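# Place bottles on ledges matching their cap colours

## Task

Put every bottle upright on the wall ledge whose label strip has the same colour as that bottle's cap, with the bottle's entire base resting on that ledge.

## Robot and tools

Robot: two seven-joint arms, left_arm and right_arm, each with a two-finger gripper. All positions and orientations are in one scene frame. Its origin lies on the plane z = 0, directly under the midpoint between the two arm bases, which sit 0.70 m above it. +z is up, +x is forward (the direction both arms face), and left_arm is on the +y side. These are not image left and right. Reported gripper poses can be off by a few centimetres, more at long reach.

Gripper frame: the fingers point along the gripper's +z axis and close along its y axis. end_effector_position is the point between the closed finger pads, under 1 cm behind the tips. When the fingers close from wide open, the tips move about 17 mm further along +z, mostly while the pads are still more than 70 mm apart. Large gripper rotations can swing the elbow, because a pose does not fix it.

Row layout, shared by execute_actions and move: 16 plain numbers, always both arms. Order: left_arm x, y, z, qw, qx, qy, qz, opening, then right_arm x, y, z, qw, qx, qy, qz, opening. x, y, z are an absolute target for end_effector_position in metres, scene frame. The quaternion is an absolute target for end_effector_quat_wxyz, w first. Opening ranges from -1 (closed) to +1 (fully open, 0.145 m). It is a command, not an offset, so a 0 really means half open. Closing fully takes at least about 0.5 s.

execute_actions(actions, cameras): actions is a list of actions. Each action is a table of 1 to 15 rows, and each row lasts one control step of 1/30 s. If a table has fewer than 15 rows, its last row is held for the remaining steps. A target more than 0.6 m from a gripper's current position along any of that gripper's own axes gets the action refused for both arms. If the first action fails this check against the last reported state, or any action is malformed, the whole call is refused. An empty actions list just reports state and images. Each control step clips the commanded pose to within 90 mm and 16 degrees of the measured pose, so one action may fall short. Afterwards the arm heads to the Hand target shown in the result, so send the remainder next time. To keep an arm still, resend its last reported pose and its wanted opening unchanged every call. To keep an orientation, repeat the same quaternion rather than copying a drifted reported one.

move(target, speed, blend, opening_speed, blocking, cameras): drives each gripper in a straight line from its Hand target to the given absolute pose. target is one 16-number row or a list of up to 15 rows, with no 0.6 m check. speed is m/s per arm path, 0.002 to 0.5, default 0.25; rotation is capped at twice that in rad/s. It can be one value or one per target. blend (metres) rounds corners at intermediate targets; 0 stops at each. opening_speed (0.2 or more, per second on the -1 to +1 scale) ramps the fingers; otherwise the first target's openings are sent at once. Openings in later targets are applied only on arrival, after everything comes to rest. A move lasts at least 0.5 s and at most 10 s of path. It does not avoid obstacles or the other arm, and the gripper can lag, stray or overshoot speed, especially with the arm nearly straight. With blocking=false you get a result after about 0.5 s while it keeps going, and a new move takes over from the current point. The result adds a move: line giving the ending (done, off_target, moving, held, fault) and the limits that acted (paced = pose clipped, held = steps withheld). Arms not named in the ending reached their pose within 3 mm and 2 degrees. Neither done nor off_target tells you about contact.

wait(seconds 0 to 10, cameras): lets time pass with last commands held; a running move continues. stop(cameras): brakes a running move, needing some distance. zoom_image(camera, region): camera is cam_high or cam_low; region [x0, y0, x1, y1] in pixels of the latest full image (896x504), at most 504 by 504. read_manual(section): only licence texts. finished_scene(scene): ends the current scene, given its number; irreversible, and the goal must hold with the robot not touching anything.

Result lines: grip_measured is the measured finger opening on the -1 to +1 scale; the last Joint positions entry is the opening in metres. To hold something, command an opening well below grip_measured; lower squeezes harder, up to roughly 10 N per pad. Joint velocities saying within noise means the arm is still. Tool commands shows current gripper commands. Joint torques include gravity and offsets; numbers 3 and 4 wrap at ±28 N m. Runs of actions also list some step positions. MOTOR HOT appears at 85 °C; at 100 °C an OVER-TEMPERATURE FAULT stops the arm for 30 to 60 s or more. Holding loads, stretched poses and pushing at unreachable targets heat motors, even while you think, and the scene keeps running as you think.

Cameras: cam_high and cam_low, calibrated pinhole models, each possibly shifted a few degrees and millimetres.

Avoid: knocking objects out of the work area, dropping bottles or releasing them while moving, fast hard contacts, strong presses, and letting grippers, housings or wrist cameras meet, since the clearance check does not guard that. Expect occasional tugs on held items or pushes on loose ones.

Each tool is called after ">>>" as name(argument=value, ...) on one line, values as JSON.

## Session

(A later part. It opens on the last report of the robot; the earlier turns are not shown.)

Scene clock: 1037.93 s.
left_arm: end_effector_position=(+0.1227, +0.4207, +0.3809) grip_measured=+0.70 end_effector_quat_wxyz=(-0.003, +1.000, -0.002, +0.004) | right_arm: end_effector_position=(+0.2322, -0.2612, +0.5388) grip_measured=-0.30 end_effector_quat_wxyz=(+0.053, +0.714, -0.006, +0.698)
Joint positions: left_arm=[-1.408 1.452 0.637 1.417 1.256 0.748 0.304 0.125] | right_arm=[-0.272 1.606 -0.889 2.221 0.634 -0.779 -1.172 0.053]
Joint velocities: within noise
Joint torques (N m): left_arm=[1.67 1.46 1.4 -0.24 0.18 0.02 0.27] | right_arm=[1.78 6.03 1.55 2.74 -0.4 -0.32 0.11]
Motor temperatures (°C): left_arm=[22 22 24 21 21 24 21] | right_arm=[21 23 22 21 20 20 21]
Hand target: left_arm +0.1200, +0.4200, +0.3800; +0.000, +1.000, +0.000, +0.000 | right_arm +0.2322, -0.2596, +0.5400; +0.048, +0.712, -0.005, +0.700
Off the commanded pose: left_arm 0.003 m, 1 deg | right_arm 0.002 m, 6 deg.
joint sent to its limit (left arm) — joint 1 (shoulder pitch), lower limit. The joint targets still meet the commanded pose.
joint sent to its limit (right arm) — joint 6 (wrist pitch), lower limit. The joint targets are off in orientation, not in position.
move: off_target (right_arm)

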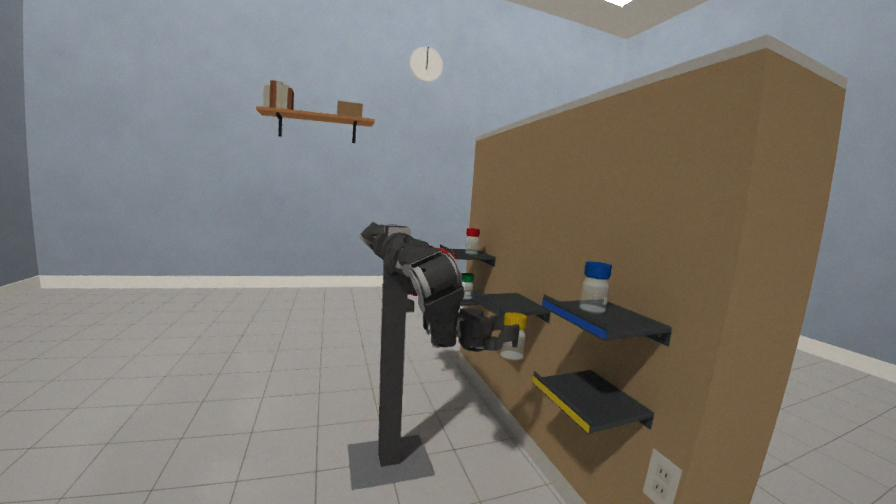

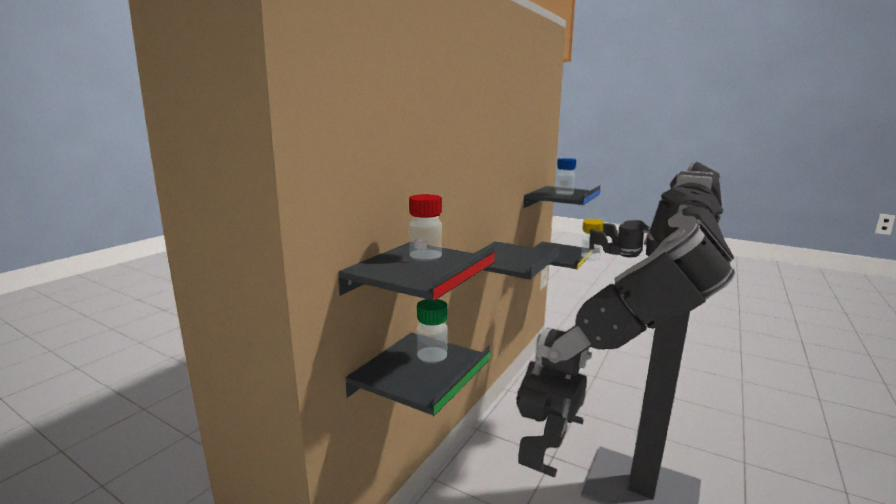

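>>> move(target=[[0.12,0.42,0.38,0,1,0,0,0.7,0.25,-0.37,0.537,0,0.7071,0,0.7071,-0.8],[0.12,0.42,0.38,0,1,0,0,0.7,0.378,-0.392,0.537,0,0.7071,0,0.7071,-0.8]], speed=0.07)

>>> zoom_image(camera="cam_high", region=[500, 250, 680, 440])

Scene clock: 1047.97 s.
left_arm: end_effector_position=(+0.1227, +0.4207, +0.3809) grip_measured=+0.70 end_effector_quat_wxyz=(-0.003, +1.000, -0.002, +0.004) | right_arm: end_effector_position=(+0.3774, -0.3925, +0.5345) grip_measured=-0.30 end_effector_quat_wxyz=(+0.001, +0.710, -0.002, +0.704)
Joint positions: left_arm=[-1.408 1.452 0.637 1.417 1.256 0.748 0.304 0.125] | right_arm=[0.598 1.309 -1.129 1.212 1.534 -0.544 0.136 0.053]
Joint velocities: within noise
Joint torques (N m): left_arm=[1.65 1.46 1.4 -0.24 0.18 0.02 0.27] | right_arm=[4.76 6.98 4.55 0.51 0.15 -0.59 0.16]
Motor temperatures (°C): left_arm=[22 22 24 21 21 24 21] | right_arm=[21 23 23 20 20 20 21]
Hand target: left_arm +0.1200, +0.4200, +0.3800; +0.000, +1.000, +0.000, +0.000 | right_arm +0.3780, -0.3920, +0.5370; +0.000, +0.707, +0.000, +0.707
Off the commanded pose: left_arm 0.003 m, 1 deg | right_arm 0.003 m, 1 deg.
joint sent to its limit (left arm) — joint 1 (shoulder pitch), lower limit. The joint targets still meet the commanded pose.
move: done

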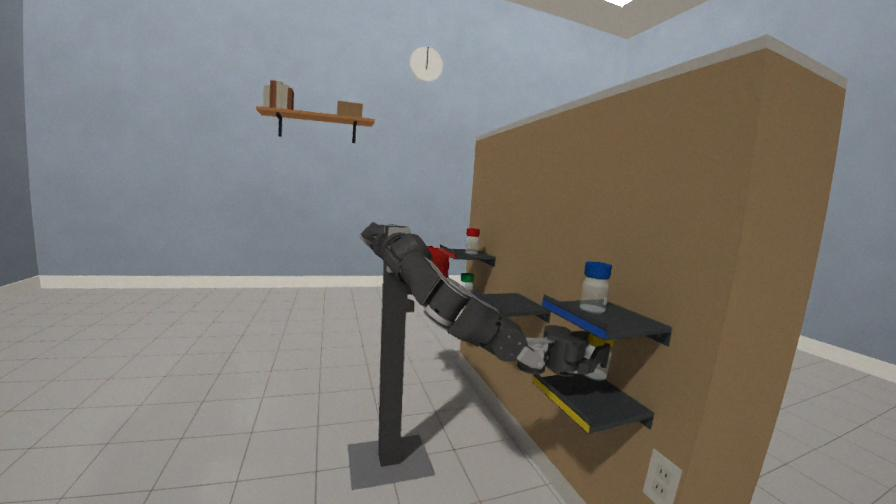

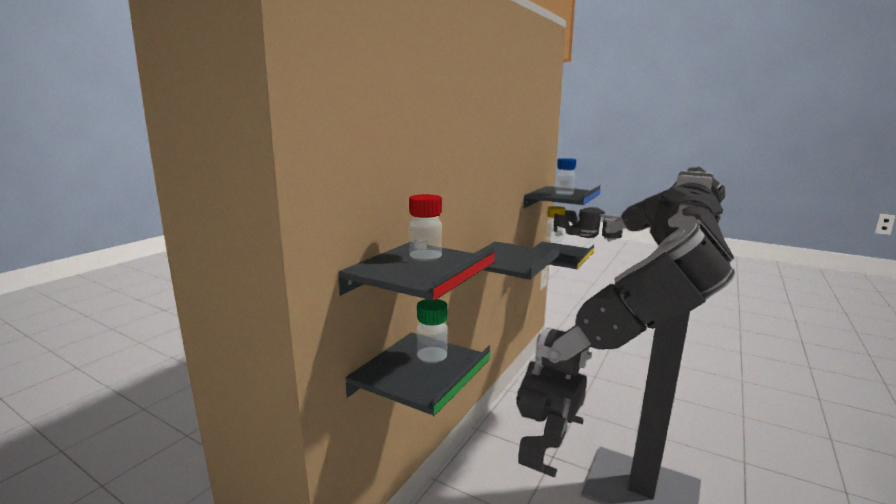

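Scaled by 2.653 from the camera's 896x504 image, which has a finer 1280x720 frame.

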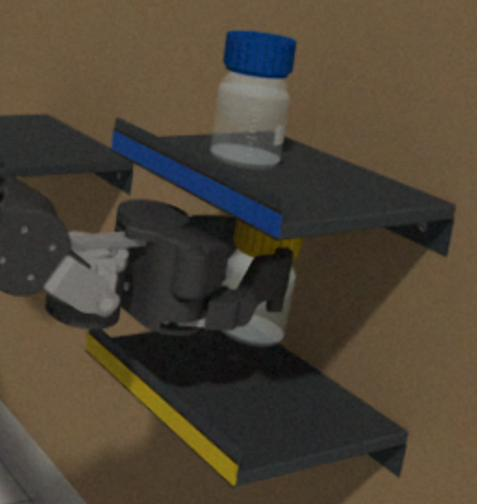

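>>> move(target=[[0.12,0.42,0.38,0,1,0,0,0.7,0.378,-0.408,0.53,0,0.7071,0,0.7071,-0.8],[0.12,0.42,0.38,0,1,0,0,0.7,0.378,-0.408,0.506,0,0.7071,0,0.7071,-0.8]], speed=0.04, cameras=[])

>>> move(target=[0.12,0.42,0.38,0,1,0,0,0.7,0.378,-0.408,0.501,0,0.7071,0,0.7071,-0.8], speed=0.02, cameras=[])

>>> move(target=[0.12,0.42,0.38,0,1,0,0,0.7,0.378,-0.408,0.497,0,0.7071,0,0.7071,-0.8], speed=0.02)

>>> zoom_image(camera="cam_high", region=[500, 250, 680, 440])

Scene clock: 1063.90 s.
left_arm: end_effector_position=(+0.1227, +0.4207, +0.3809) grip_measured=+0.70 end_effector_quat_wxyz=(-0.003, +1.000, -0.002, +0.004) | right_arm: end_effector_position=(+0.3772, -0.4087, +0.5025) grip_measured=-0.30 end_effector_quat_wxyz=(+0.001, +0.713, -0.001, +0.701)
Joint positions: left_arm=[-1.408 1.452 0.637 1.417 1.256 0.748 0.304 0.125] | right_arm=[0.554 1.191 -1.103 0.99 1.557 -0.583 0.28 0.053]
Joint velocities: within noise
Joint torques (N m): left_arm=[1.65 1.46 1.4 -0.24 0.18 0.02 0.27] | right_arm=[4.52 6.95 4.27 0.55 0.3 -0.8 0.15]
Motor temperatures (°C): left_arm=[22 22 24 21 21 24 21] | right_arm=[21 24 23 20 20 21 21]
Hand target: left_arm +0.1200, +0.4200, +0.3800; +0.000, +1.000, +0.000, +0.000 | right_arm +0.3780, -0.4080, +0.5060; +0.000, +0.707, +0.000, +0.707
Off the commanded pose: left_arm 0.003 m, 1 deg | right_arm 0.004 m, 1 deg.
joint sent to its limit (left arm) — joint 1 (shoulder pitch), lower limit. The joint targets still meet the commanded pose.
move: off_target (right_arm)
No camera images: "cameras" was empty.

Scene clock: 1064.60 s.
left_arm: end_effector_position=(+0.1227, +0.4207, +0.3809) grip_measured=+0.70 end_effector_quat_wxyz=(-0.003, +1.000, -0.002, +0.004) | right_arm: end_effector_position=(+0.3774, -0.4087, +0.4982) grip_measured=-0.30 end_effector_quat_wxyz=(+0.001, +0.713, -0.001, +0.701)
Joint positions: left_arm=[-1.408 1.452 0.637 1.417 1.256 0.748 0.304 0.125] | right_arm=[0.55 1.174 -1.103 0.967 1.557 -0.593 0.29 0.053]
Joint velocities: within noise
Joint torques (N m): left_arm=[1.65 1.46 1.42 -0.25 0.18 0.02 0.27] | right_arm=[4.26 6.74 4.14 0.44 0.32 -0.78 0.19]
Motor temperatures (°C): left_arm=[22 22 24 21 21 24 21] | right_arm=[21 24 23 20 20 21 21]
Hand target: left_arm +0.1200, +0.4200, +0.3800; +0.000, +1.000, +0.000, +0.000 | right_arm +0.3780, -0.4080, +0.5009; +0.000, +0.707, +0.000, +0.707
Off the commanded pose: left_arm 0.003 m, 1 deg | right_arm 0.003 m, 1 deg.
joint sent to its limit (left arm) — joint 1 (shoulder pitch), lower limit. The joint targets still meet the commanded pose.
move: done
No camera images: "cameras" was empty.

Scene clock: 1065.30 s.
left_arm: end_effector_position=(+0.1227, +0.4207, +0.3809) grip_measured=+0.70 end_effector_quat_wxyz=(-0.003, +1.000, -0.002, +0.004) | right_arm: end_effector_position=(+0.3775, -0.4088, +0.4947) grip_measured=-0.30 end_effector_quat_wxyz=(+0.001, +0.712, -0.001, +0.702)
Joint positions: left_arm=[-1.408 1.452 0.637 1.417 1.256 0.748 0.304 0.125] | right_arm=[0.547 1.159 -1.103 0.946 1.557 -0.601 0.299 0.053]
Joint velocities: within noise
Joint torques (N m): left_arm=[1.65 1.46 1.4 -0.24 0.18 0.02 0.27] | right_arm=[4.07 6.53 4.12 0.38 0.33 -0.77 0.18]
Motor temperatures (°C): left_arm=[22 22 24 21 21 24 21] | right_arm=[21 24 24 20 20 21 21]
Hand target: left_arm +0.1200, +0.4200, +0.3800; +0.000, +1.000, +0.000, +0.000 | right_arm +0.3780, -0.4079, +0.4970; +0.000, +0.707, +0.000, +0.707
Off the commanded pose: left_arm 0.003 m, 1 deg | right_arm 0.002 m, 1 deg.
joint sent to its limit (left arm) — joint 1 (shoulder pitch), lower limit. The joint targets still meet the commanded pose.
joint sent to its limit (right arm) — joint 5 (forearm roll), upper limit. The joint targets still meet the commanded pose.
move: done

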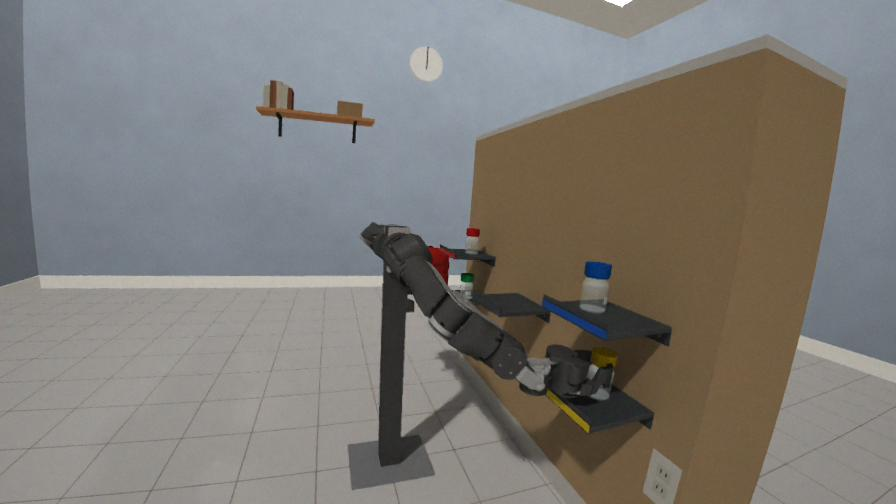

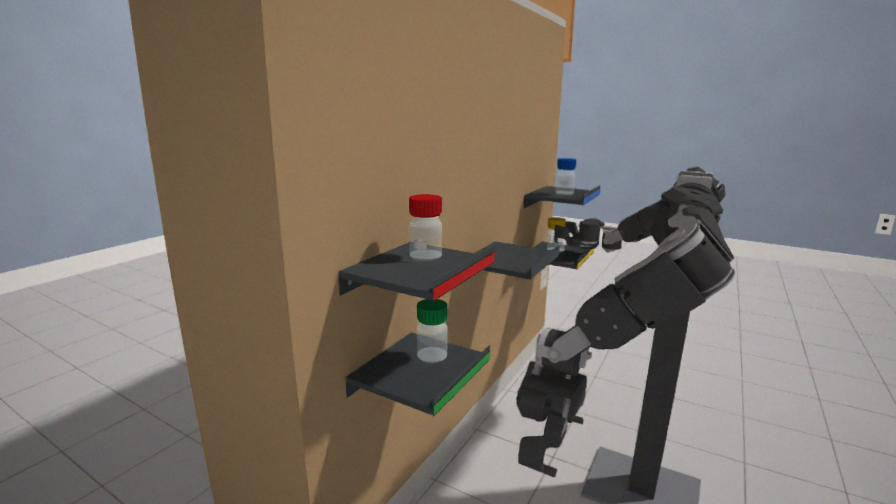

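Scaled by 2.653 from the camera's 896x504 image, which has a finer 1280x720 frame.

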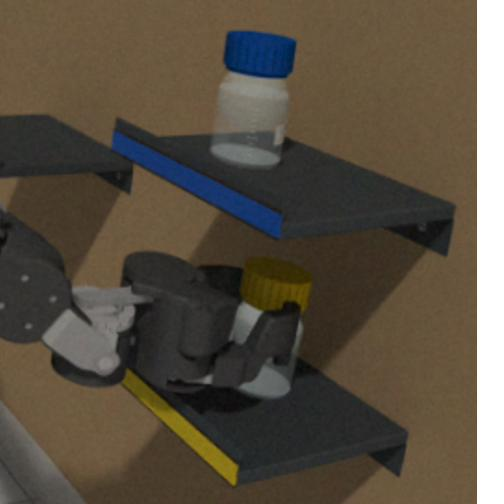

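>>> move(target=[0.12,0.42,0.38,0,1,0,0,0.7,0.378,-0.408,0.493,0,0.7071,0,0.7071,-0.8], speed=0.02, cameras=[])

>>> move(target=[0.12,0.42,0.38,0,1,0,0,0.7,0.378,-0.408,0.490,0,0.7071,0,0.7071,-0.8], speed=0.02)

>>> zoom_image(camera="cam_high", region=[530, 320, 680, 440])

Scene clock: 1072.00 s.
left_arm: end_effector_position=(+0.1227, +0.4207, +0.3809) grip_measured=+0.70 end_effector_quat_wxyz=(-0.003, +1.000, -0.002, +0.004) | right_arm: end_effector_position=(+0.3778, -0.4094, +0.4938) grip_measured=-0.30 end_effector_quat_wxyz=(+0.003, +0.707, +0.000, +0.707)
Joint positions: left_arm=[-1.408 1.452 0.637 1.417 1.256 0.748 0.304 0.125] | right_arm=[0.546 1.146 -1.102 0.925 1.559 -0.619 0.31 0.053]
Joint velocities: within noise
Joint torques (N m): left_arm=[1.65 1.46 1.4 -0.25 0.18 0.02 0.27] | right_arm=[3.71 6.16 4.16 0.32 0.32 -0.41 0.16]
Motor temperatures (°C): left_arm=[22 22 24 21 21 24 21] | right_arm=[21 24 24 20 20 21 21]
Hand target: left_arm +0.1200, +0.4200, +0.3800; +0.000, +1.000, +0.000, +0.000 | right_arm +0.3780, -0.4080, +0.4930; +0.000, +0.707, +0.000, +0.707
Off the commanded pose: left_arm 0.003 m, 1 deg | right_arm 0.002 m, 0 deg.
joint sent to its limit (left arm) — joint 1 (shoulder pitch), lower limit. The joint targets still meet the commanded pose.
joint sent to its limit (right arm) — joint 5 (forearm roll), upper limit. The joint targets still meet the commanded pose.
move: done
No camera images: "cameras" was empty.

Scene clock: 1072.70 s.
left_arm: end_effector_position=(+0.1227, +0.4207, +0.3809) grip_measured=+0.70 end_effector_quat_wxyz=(-0.003, +1.000, -0.002, +0.004) | right_arm: end_effector_position=(+0.3781, -0.4098, +0.4932) grip_measured=-0.30 end_effector_quat_wxyz=(+0.004, +0.704, +0.000, +0.710)
Joint positions: left_arm=[-1.408 1.452 0.637 1.417 1.256 0.748 0.304 0.125] | right_arm=[0.545 1.135 -1.099 0.91 1.561 -0.63 0.318 0.053]
Joint velocities: within noise
Joint torques (N m): left_arm=[1.67 1.46 1.4 -0.25 0.18 0.02 0.27] | right_arm=[3.36 5.74 3.71 0.25 0.28 -0.22 0.12]
Motor temperatures (°C): left_arm=[22 22 24 21 21 24 21] | right_arm=[21 24 24 20 20 21 21]
Hand target: left_arm +0.1200, +0.4200, +0.3800; +0.000, +1.000, +0.000, +0.000 | right_arm +0.3779, -0.4081, +0.4900; +0.000, +0.707, +0.000, +0.707
Off the commanded pose: left_arm 0.003 m, 1 deg | right_arm 0.004 m, 1 deg.
joint read past its limit (right arm) — joint 5 (forearm roll), upper limit.
joint sent to its limit (left arm) — joint 1 (shoulder pitch), lower limit. The joint targets still meet the commanded pose.
joint sent to its limit (right arm) — joint 5 (forearm roll), upper limit. The joint targets still meet the commanded pose.
move: off_target (right_arm)

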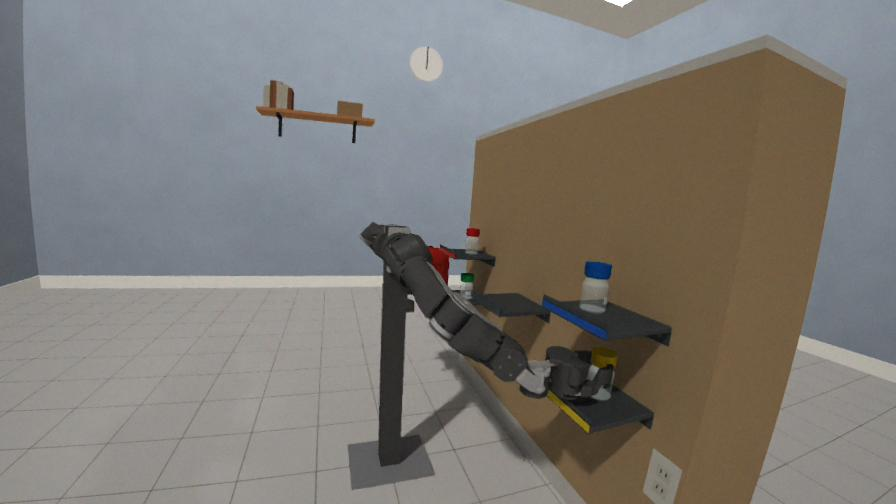

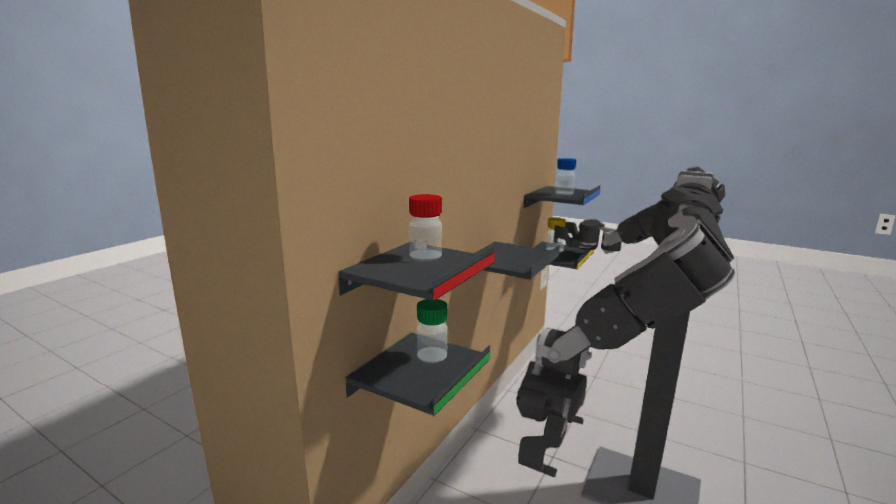

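Scaled by 3.360 from the camera's 896x504 image, which has a finer 1280x720 frame.

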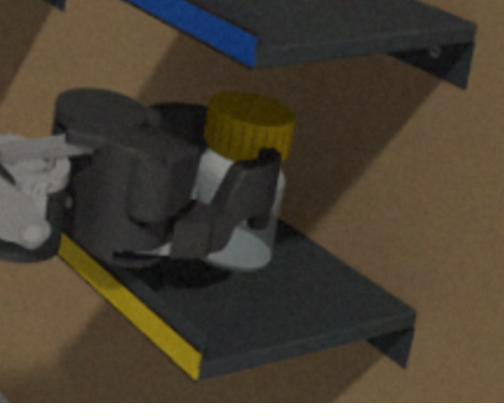

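>>> move(target=[0.12,0.42,0.38,0,1,0,0,0.7,0.378,-0.409,0.4925,0,0.7071,0,0.7071,-0.8], speed=0.02, cameras=[])

>>> move(target=[0.12,0.42,0.38,0,1,0,0,0.7,0.378,-0.409,0.4925,0,0.7071,0,0.7071,0.7], opening_speed=0.5, cameras=[])

>>> move(target=[[0.12,0.42,0.38,0,1,0,0,0.7,0.31,-0.39,0.496,0,0.7071,0,0.7071,0.7],[0.12,0.42,0.38,0,1,0,0,0.7,0.23,-0.32,0.50,0,0.7071,0,0.7071,0.7]], speed=0.1)

>>> zoom_image(camera="cam_high", region=[420, 220, 680, 440])

Scene clock: 1084.77 s.
left_arm: end_effector_position=(+0.1227, +0.4207, +0.3809) grip_measured=+0.70 end_effector_quat_wxyz=(-0.003, +1.000, -0.002, +0.004) | right_arm: end_effector_position=(+0.3784, -0.4093, +0.4935) grip_measured=-0.30 end_effector_quat_wxyz=(+0.002, +0.705, +0.000, +0.710)
Joint positions: left_arm=[-1.408 1.452 0.637 1.417 1.256 0.748 0.304 0.125] | right_arm=[0.544 1.137 -1.096 0.914 1.561 -0.625 0.318 0.053]
Joint velocities: within noise
Joint torques (N m): left_arm=[1.67 1.46 1.4 -0.25 0.18 0.02 0.27] | right_arm=[3.76 7.37 4.04 0.85 0.28 -0.16 0.12]
Motor temperatures (°C): left_arm=[22 21 24 21 21 24 21] | right_arm=[21 24 24 20 20 20 21]
Hand target: left_arm +0.1200, +0.4200, +0.3800; +0.000, +1.000, +0.000, +0.000 | right_arm +0.3780, -0.4090, +0.4925; +0.000, +0.707, +0.000, +0.707
Off the commanded pose: left_arm 0.003 m, 1 deg | right_arm 0.001 m, 0 deg.
joint read past its limit (right arm) — joint 5 (forearm roll), upper limit.
joint sent to its limit (left arm) — joint 1 (shoulder pitch), lower limit. The joint targets still meet the commanded pose.
joint sent to its limit (right arm) — joint 5 (forearm roll), upper limit. The joint targets still meet the commanded pose.
move: done
No camera images: "cameras" was empty.

Scene clock: 1087.97 s.
left_arm: end_effector_position=(+0.1227, +0.4207, +0.3809) grip_measured=+0.70 end_effector_quat_wxyz=(-0.003, +1.000, -0.002, +0.004) | right_arm: end_effector_position=(+0.3782, -0.4090, +0.4926) grip_measured=+0.70 end_effector_quat_wxyz=(+0.001, +0.706, +0.000, +0.708)
Joint positions: left_arm=[-1.408 1.452 0.637 1.417 1.256 0.748 0.304 0.125] | right_arm=[0.543 1.137 -1.096 0.915 1.561 -0.621 0.318 0.125]
Joint velocities: within noise
Joint torques (N m): left_arm=[1.65 1.46 1.4 -0.24 0.18 0.02 0.27] | right_arm=[3.81 7.48 4.1 0.65 0.26 -0.27 0.12]
Motor temperatures (°C): left_arm=[22 21 24 21 21 24 21] | right_arm=[21 24 24 20 20 20 21]
Hand target: left_arm +0.1200, +0.4200, +0.3800; +0.000, +1.000, +0.000, +0.000 | right_arm +0.3780, -0.4090, +0.4925; +0.000, +0.707, +0.000, +0.707
Off the commanded pose: left_arm 0.003 m, 1 deg | right_arm 0.000 m, 0 deg.
joint read past its limit (right arm) — joint 5 (forearm roll), upper limit.
joint sent to its limit (left arm) — joint 1 (shoulder pitch), lower limit. The joint targets still meet the commanded pose.
joint sent to its limit (right arm) — joint 5 (forearm roll), upper limit. The joint targets still meet the commanded pose.
move: done
No camera images: "cameras" was empty.

Scene clock: 1090.17 s.
left_arm: end_effector_position=(+0.1227, +0.4207, +0.3809) grip_measured=+0.70 end_effector_quat_wxyz=(-0.003, +1.000, -0.002, +0.004) | right_arm: end_effector_position=(+0.2293, -0.3188, +0.4994) grip_measured=+0.70 end_effector_quat_wxyz=(-0.003, +0.707, +0.000, +0.707)
Joint positions: left_arm=[-1.408 1.452 0.637 1.417 1.256 0.748 0.304 0.125] | right_arm=[-1.075 1.115 0.198 1.83 0.981 -0.775 -0.197 0.125]
Joint velocities: within noise
Joint torques (N m): left_arm=[1.65 1.46 1.42 -0.24 0.18 0.02 0.27] | right_arm=[0.36 3.52 3.63 1.95 -0.06 -0.32 -0.15]
Motor temperatures (°C): left_arm=[22 21 24 21 21 24 21] | right_arm=[21 24 24 20 20 20 21]
Hand target: left_arm +0.1200, +0.4200, +0.3800; +0.000, +1.000, +0.000, +0.000 | right_arm +0.2300, -0.3199, +0.5000; +0.000, +0.707, +0.000, +0.707
Off the commanded pose: left_arm 0.003 m, 1 deg | right_arm 0.001 m, 0 deg.
joint sent to its limit (left arm) — joint 1 (shoulder pitch), lower limit. The joint targets still meet the commanded pose.
move: done

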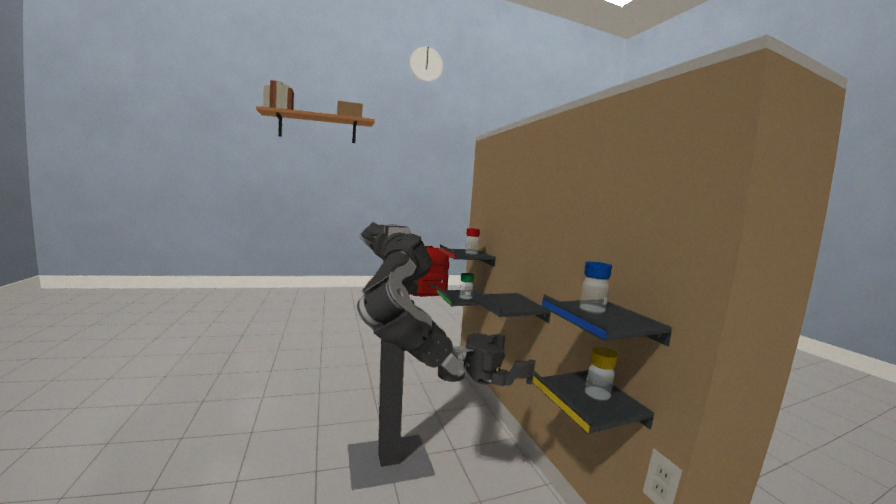

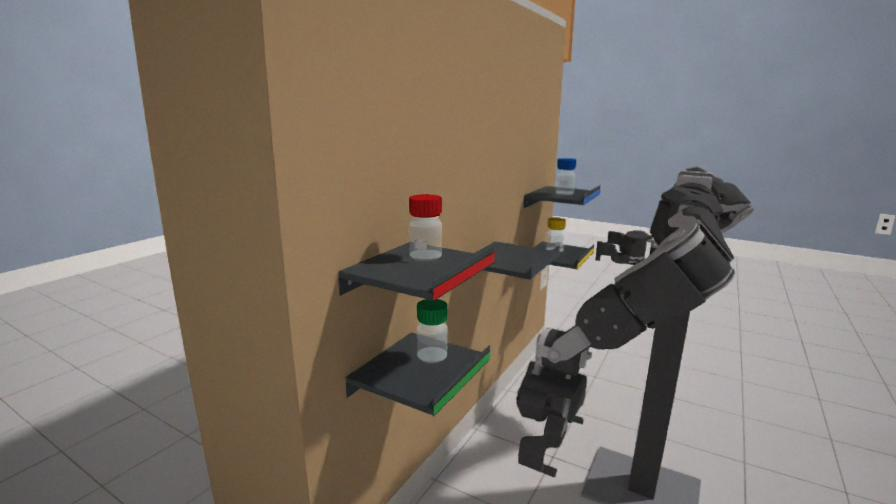

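Scaled by 1.938 from the camera's 896x504 image, which has a finer 1280x720 frame.

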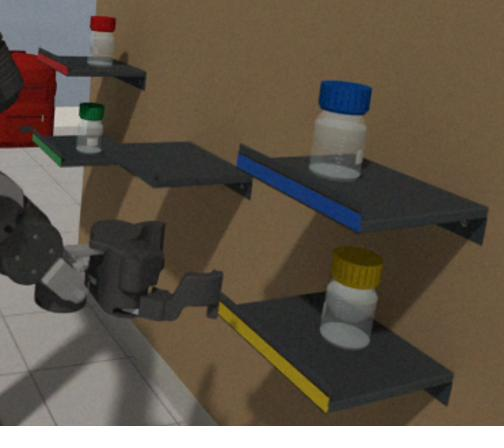

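>>> execute_actions(actions=[])

Scene clock: 1097.50 s.
left_arm: end_effector_position=(+0.1227, +0.4207, +0.3809) grip_measured=+0.70 end_effector_quat_wxyz=(-0.003, +1.000, -0.002, +0.004) | right_arm: end_effector_position=(+0.2293, -0.3188, +0.4994) grip_measured=+0.70 end_effector_quat_wxyz=(-0.003, +0.707, +0.000, +0.707)
Joint positions: left_arm=[-1.408 1.452 0.637 1.417 1.256 0.748 0.304 0.125] | right_arm=[-1.075 1.115 0.198 1.83 0.981 -0.775 -0.197 0.125]
Joint velocities: within noise
Joint torques (N m): left_arm=[1.65 1.46 1.4 -0.25 0.18 0.02 0.27] | right_arm=[0.46 3.44 3.63 1.85 -0.03 -0.35 -0.18]
Motor temperatures (°C): left_arm=[22 21 24 21 21 24 21] | right_arm=[21 24 24 20 20 20 21]
Hand target: left_arm +0.1200, +0.4200, +0.3800; +0.000, +1.000, +0.000, +0.000 | right_arm +0.2300, -0.3199, +0.5000; +0.000, +0.707, +0.000, +0.707
Tool commands: left_gripper/opening=+0.7 right_gripper/opening=+0.7
Off the commanded pose: left_arm 0.003 m, 1 deg | right_arm 0.001 m, 0 deg.

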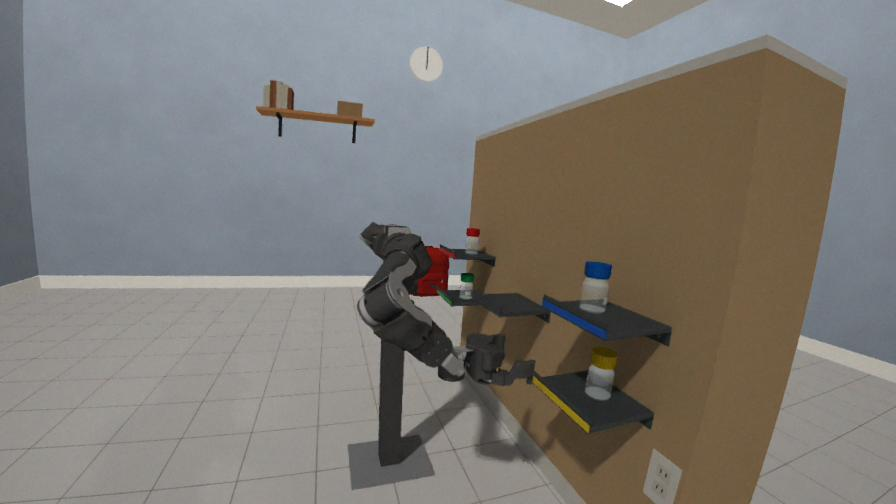

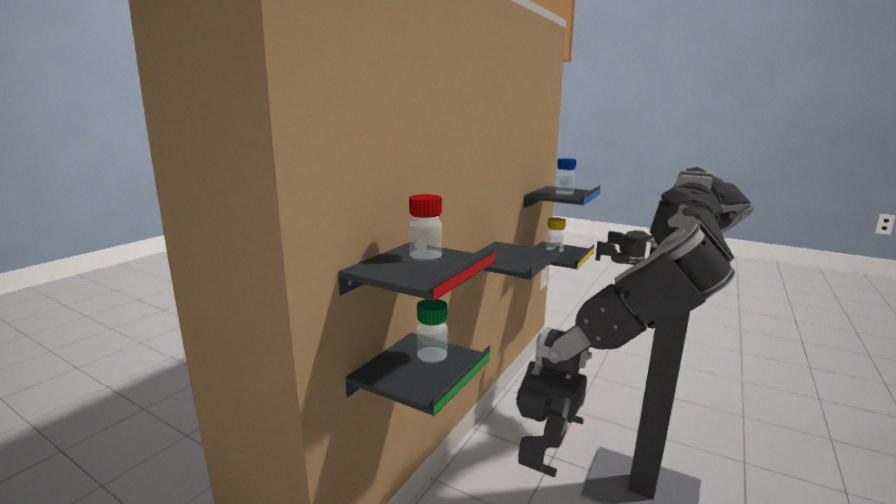

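>>> finished_scene(scene=2)

The scene is finished: the task was done.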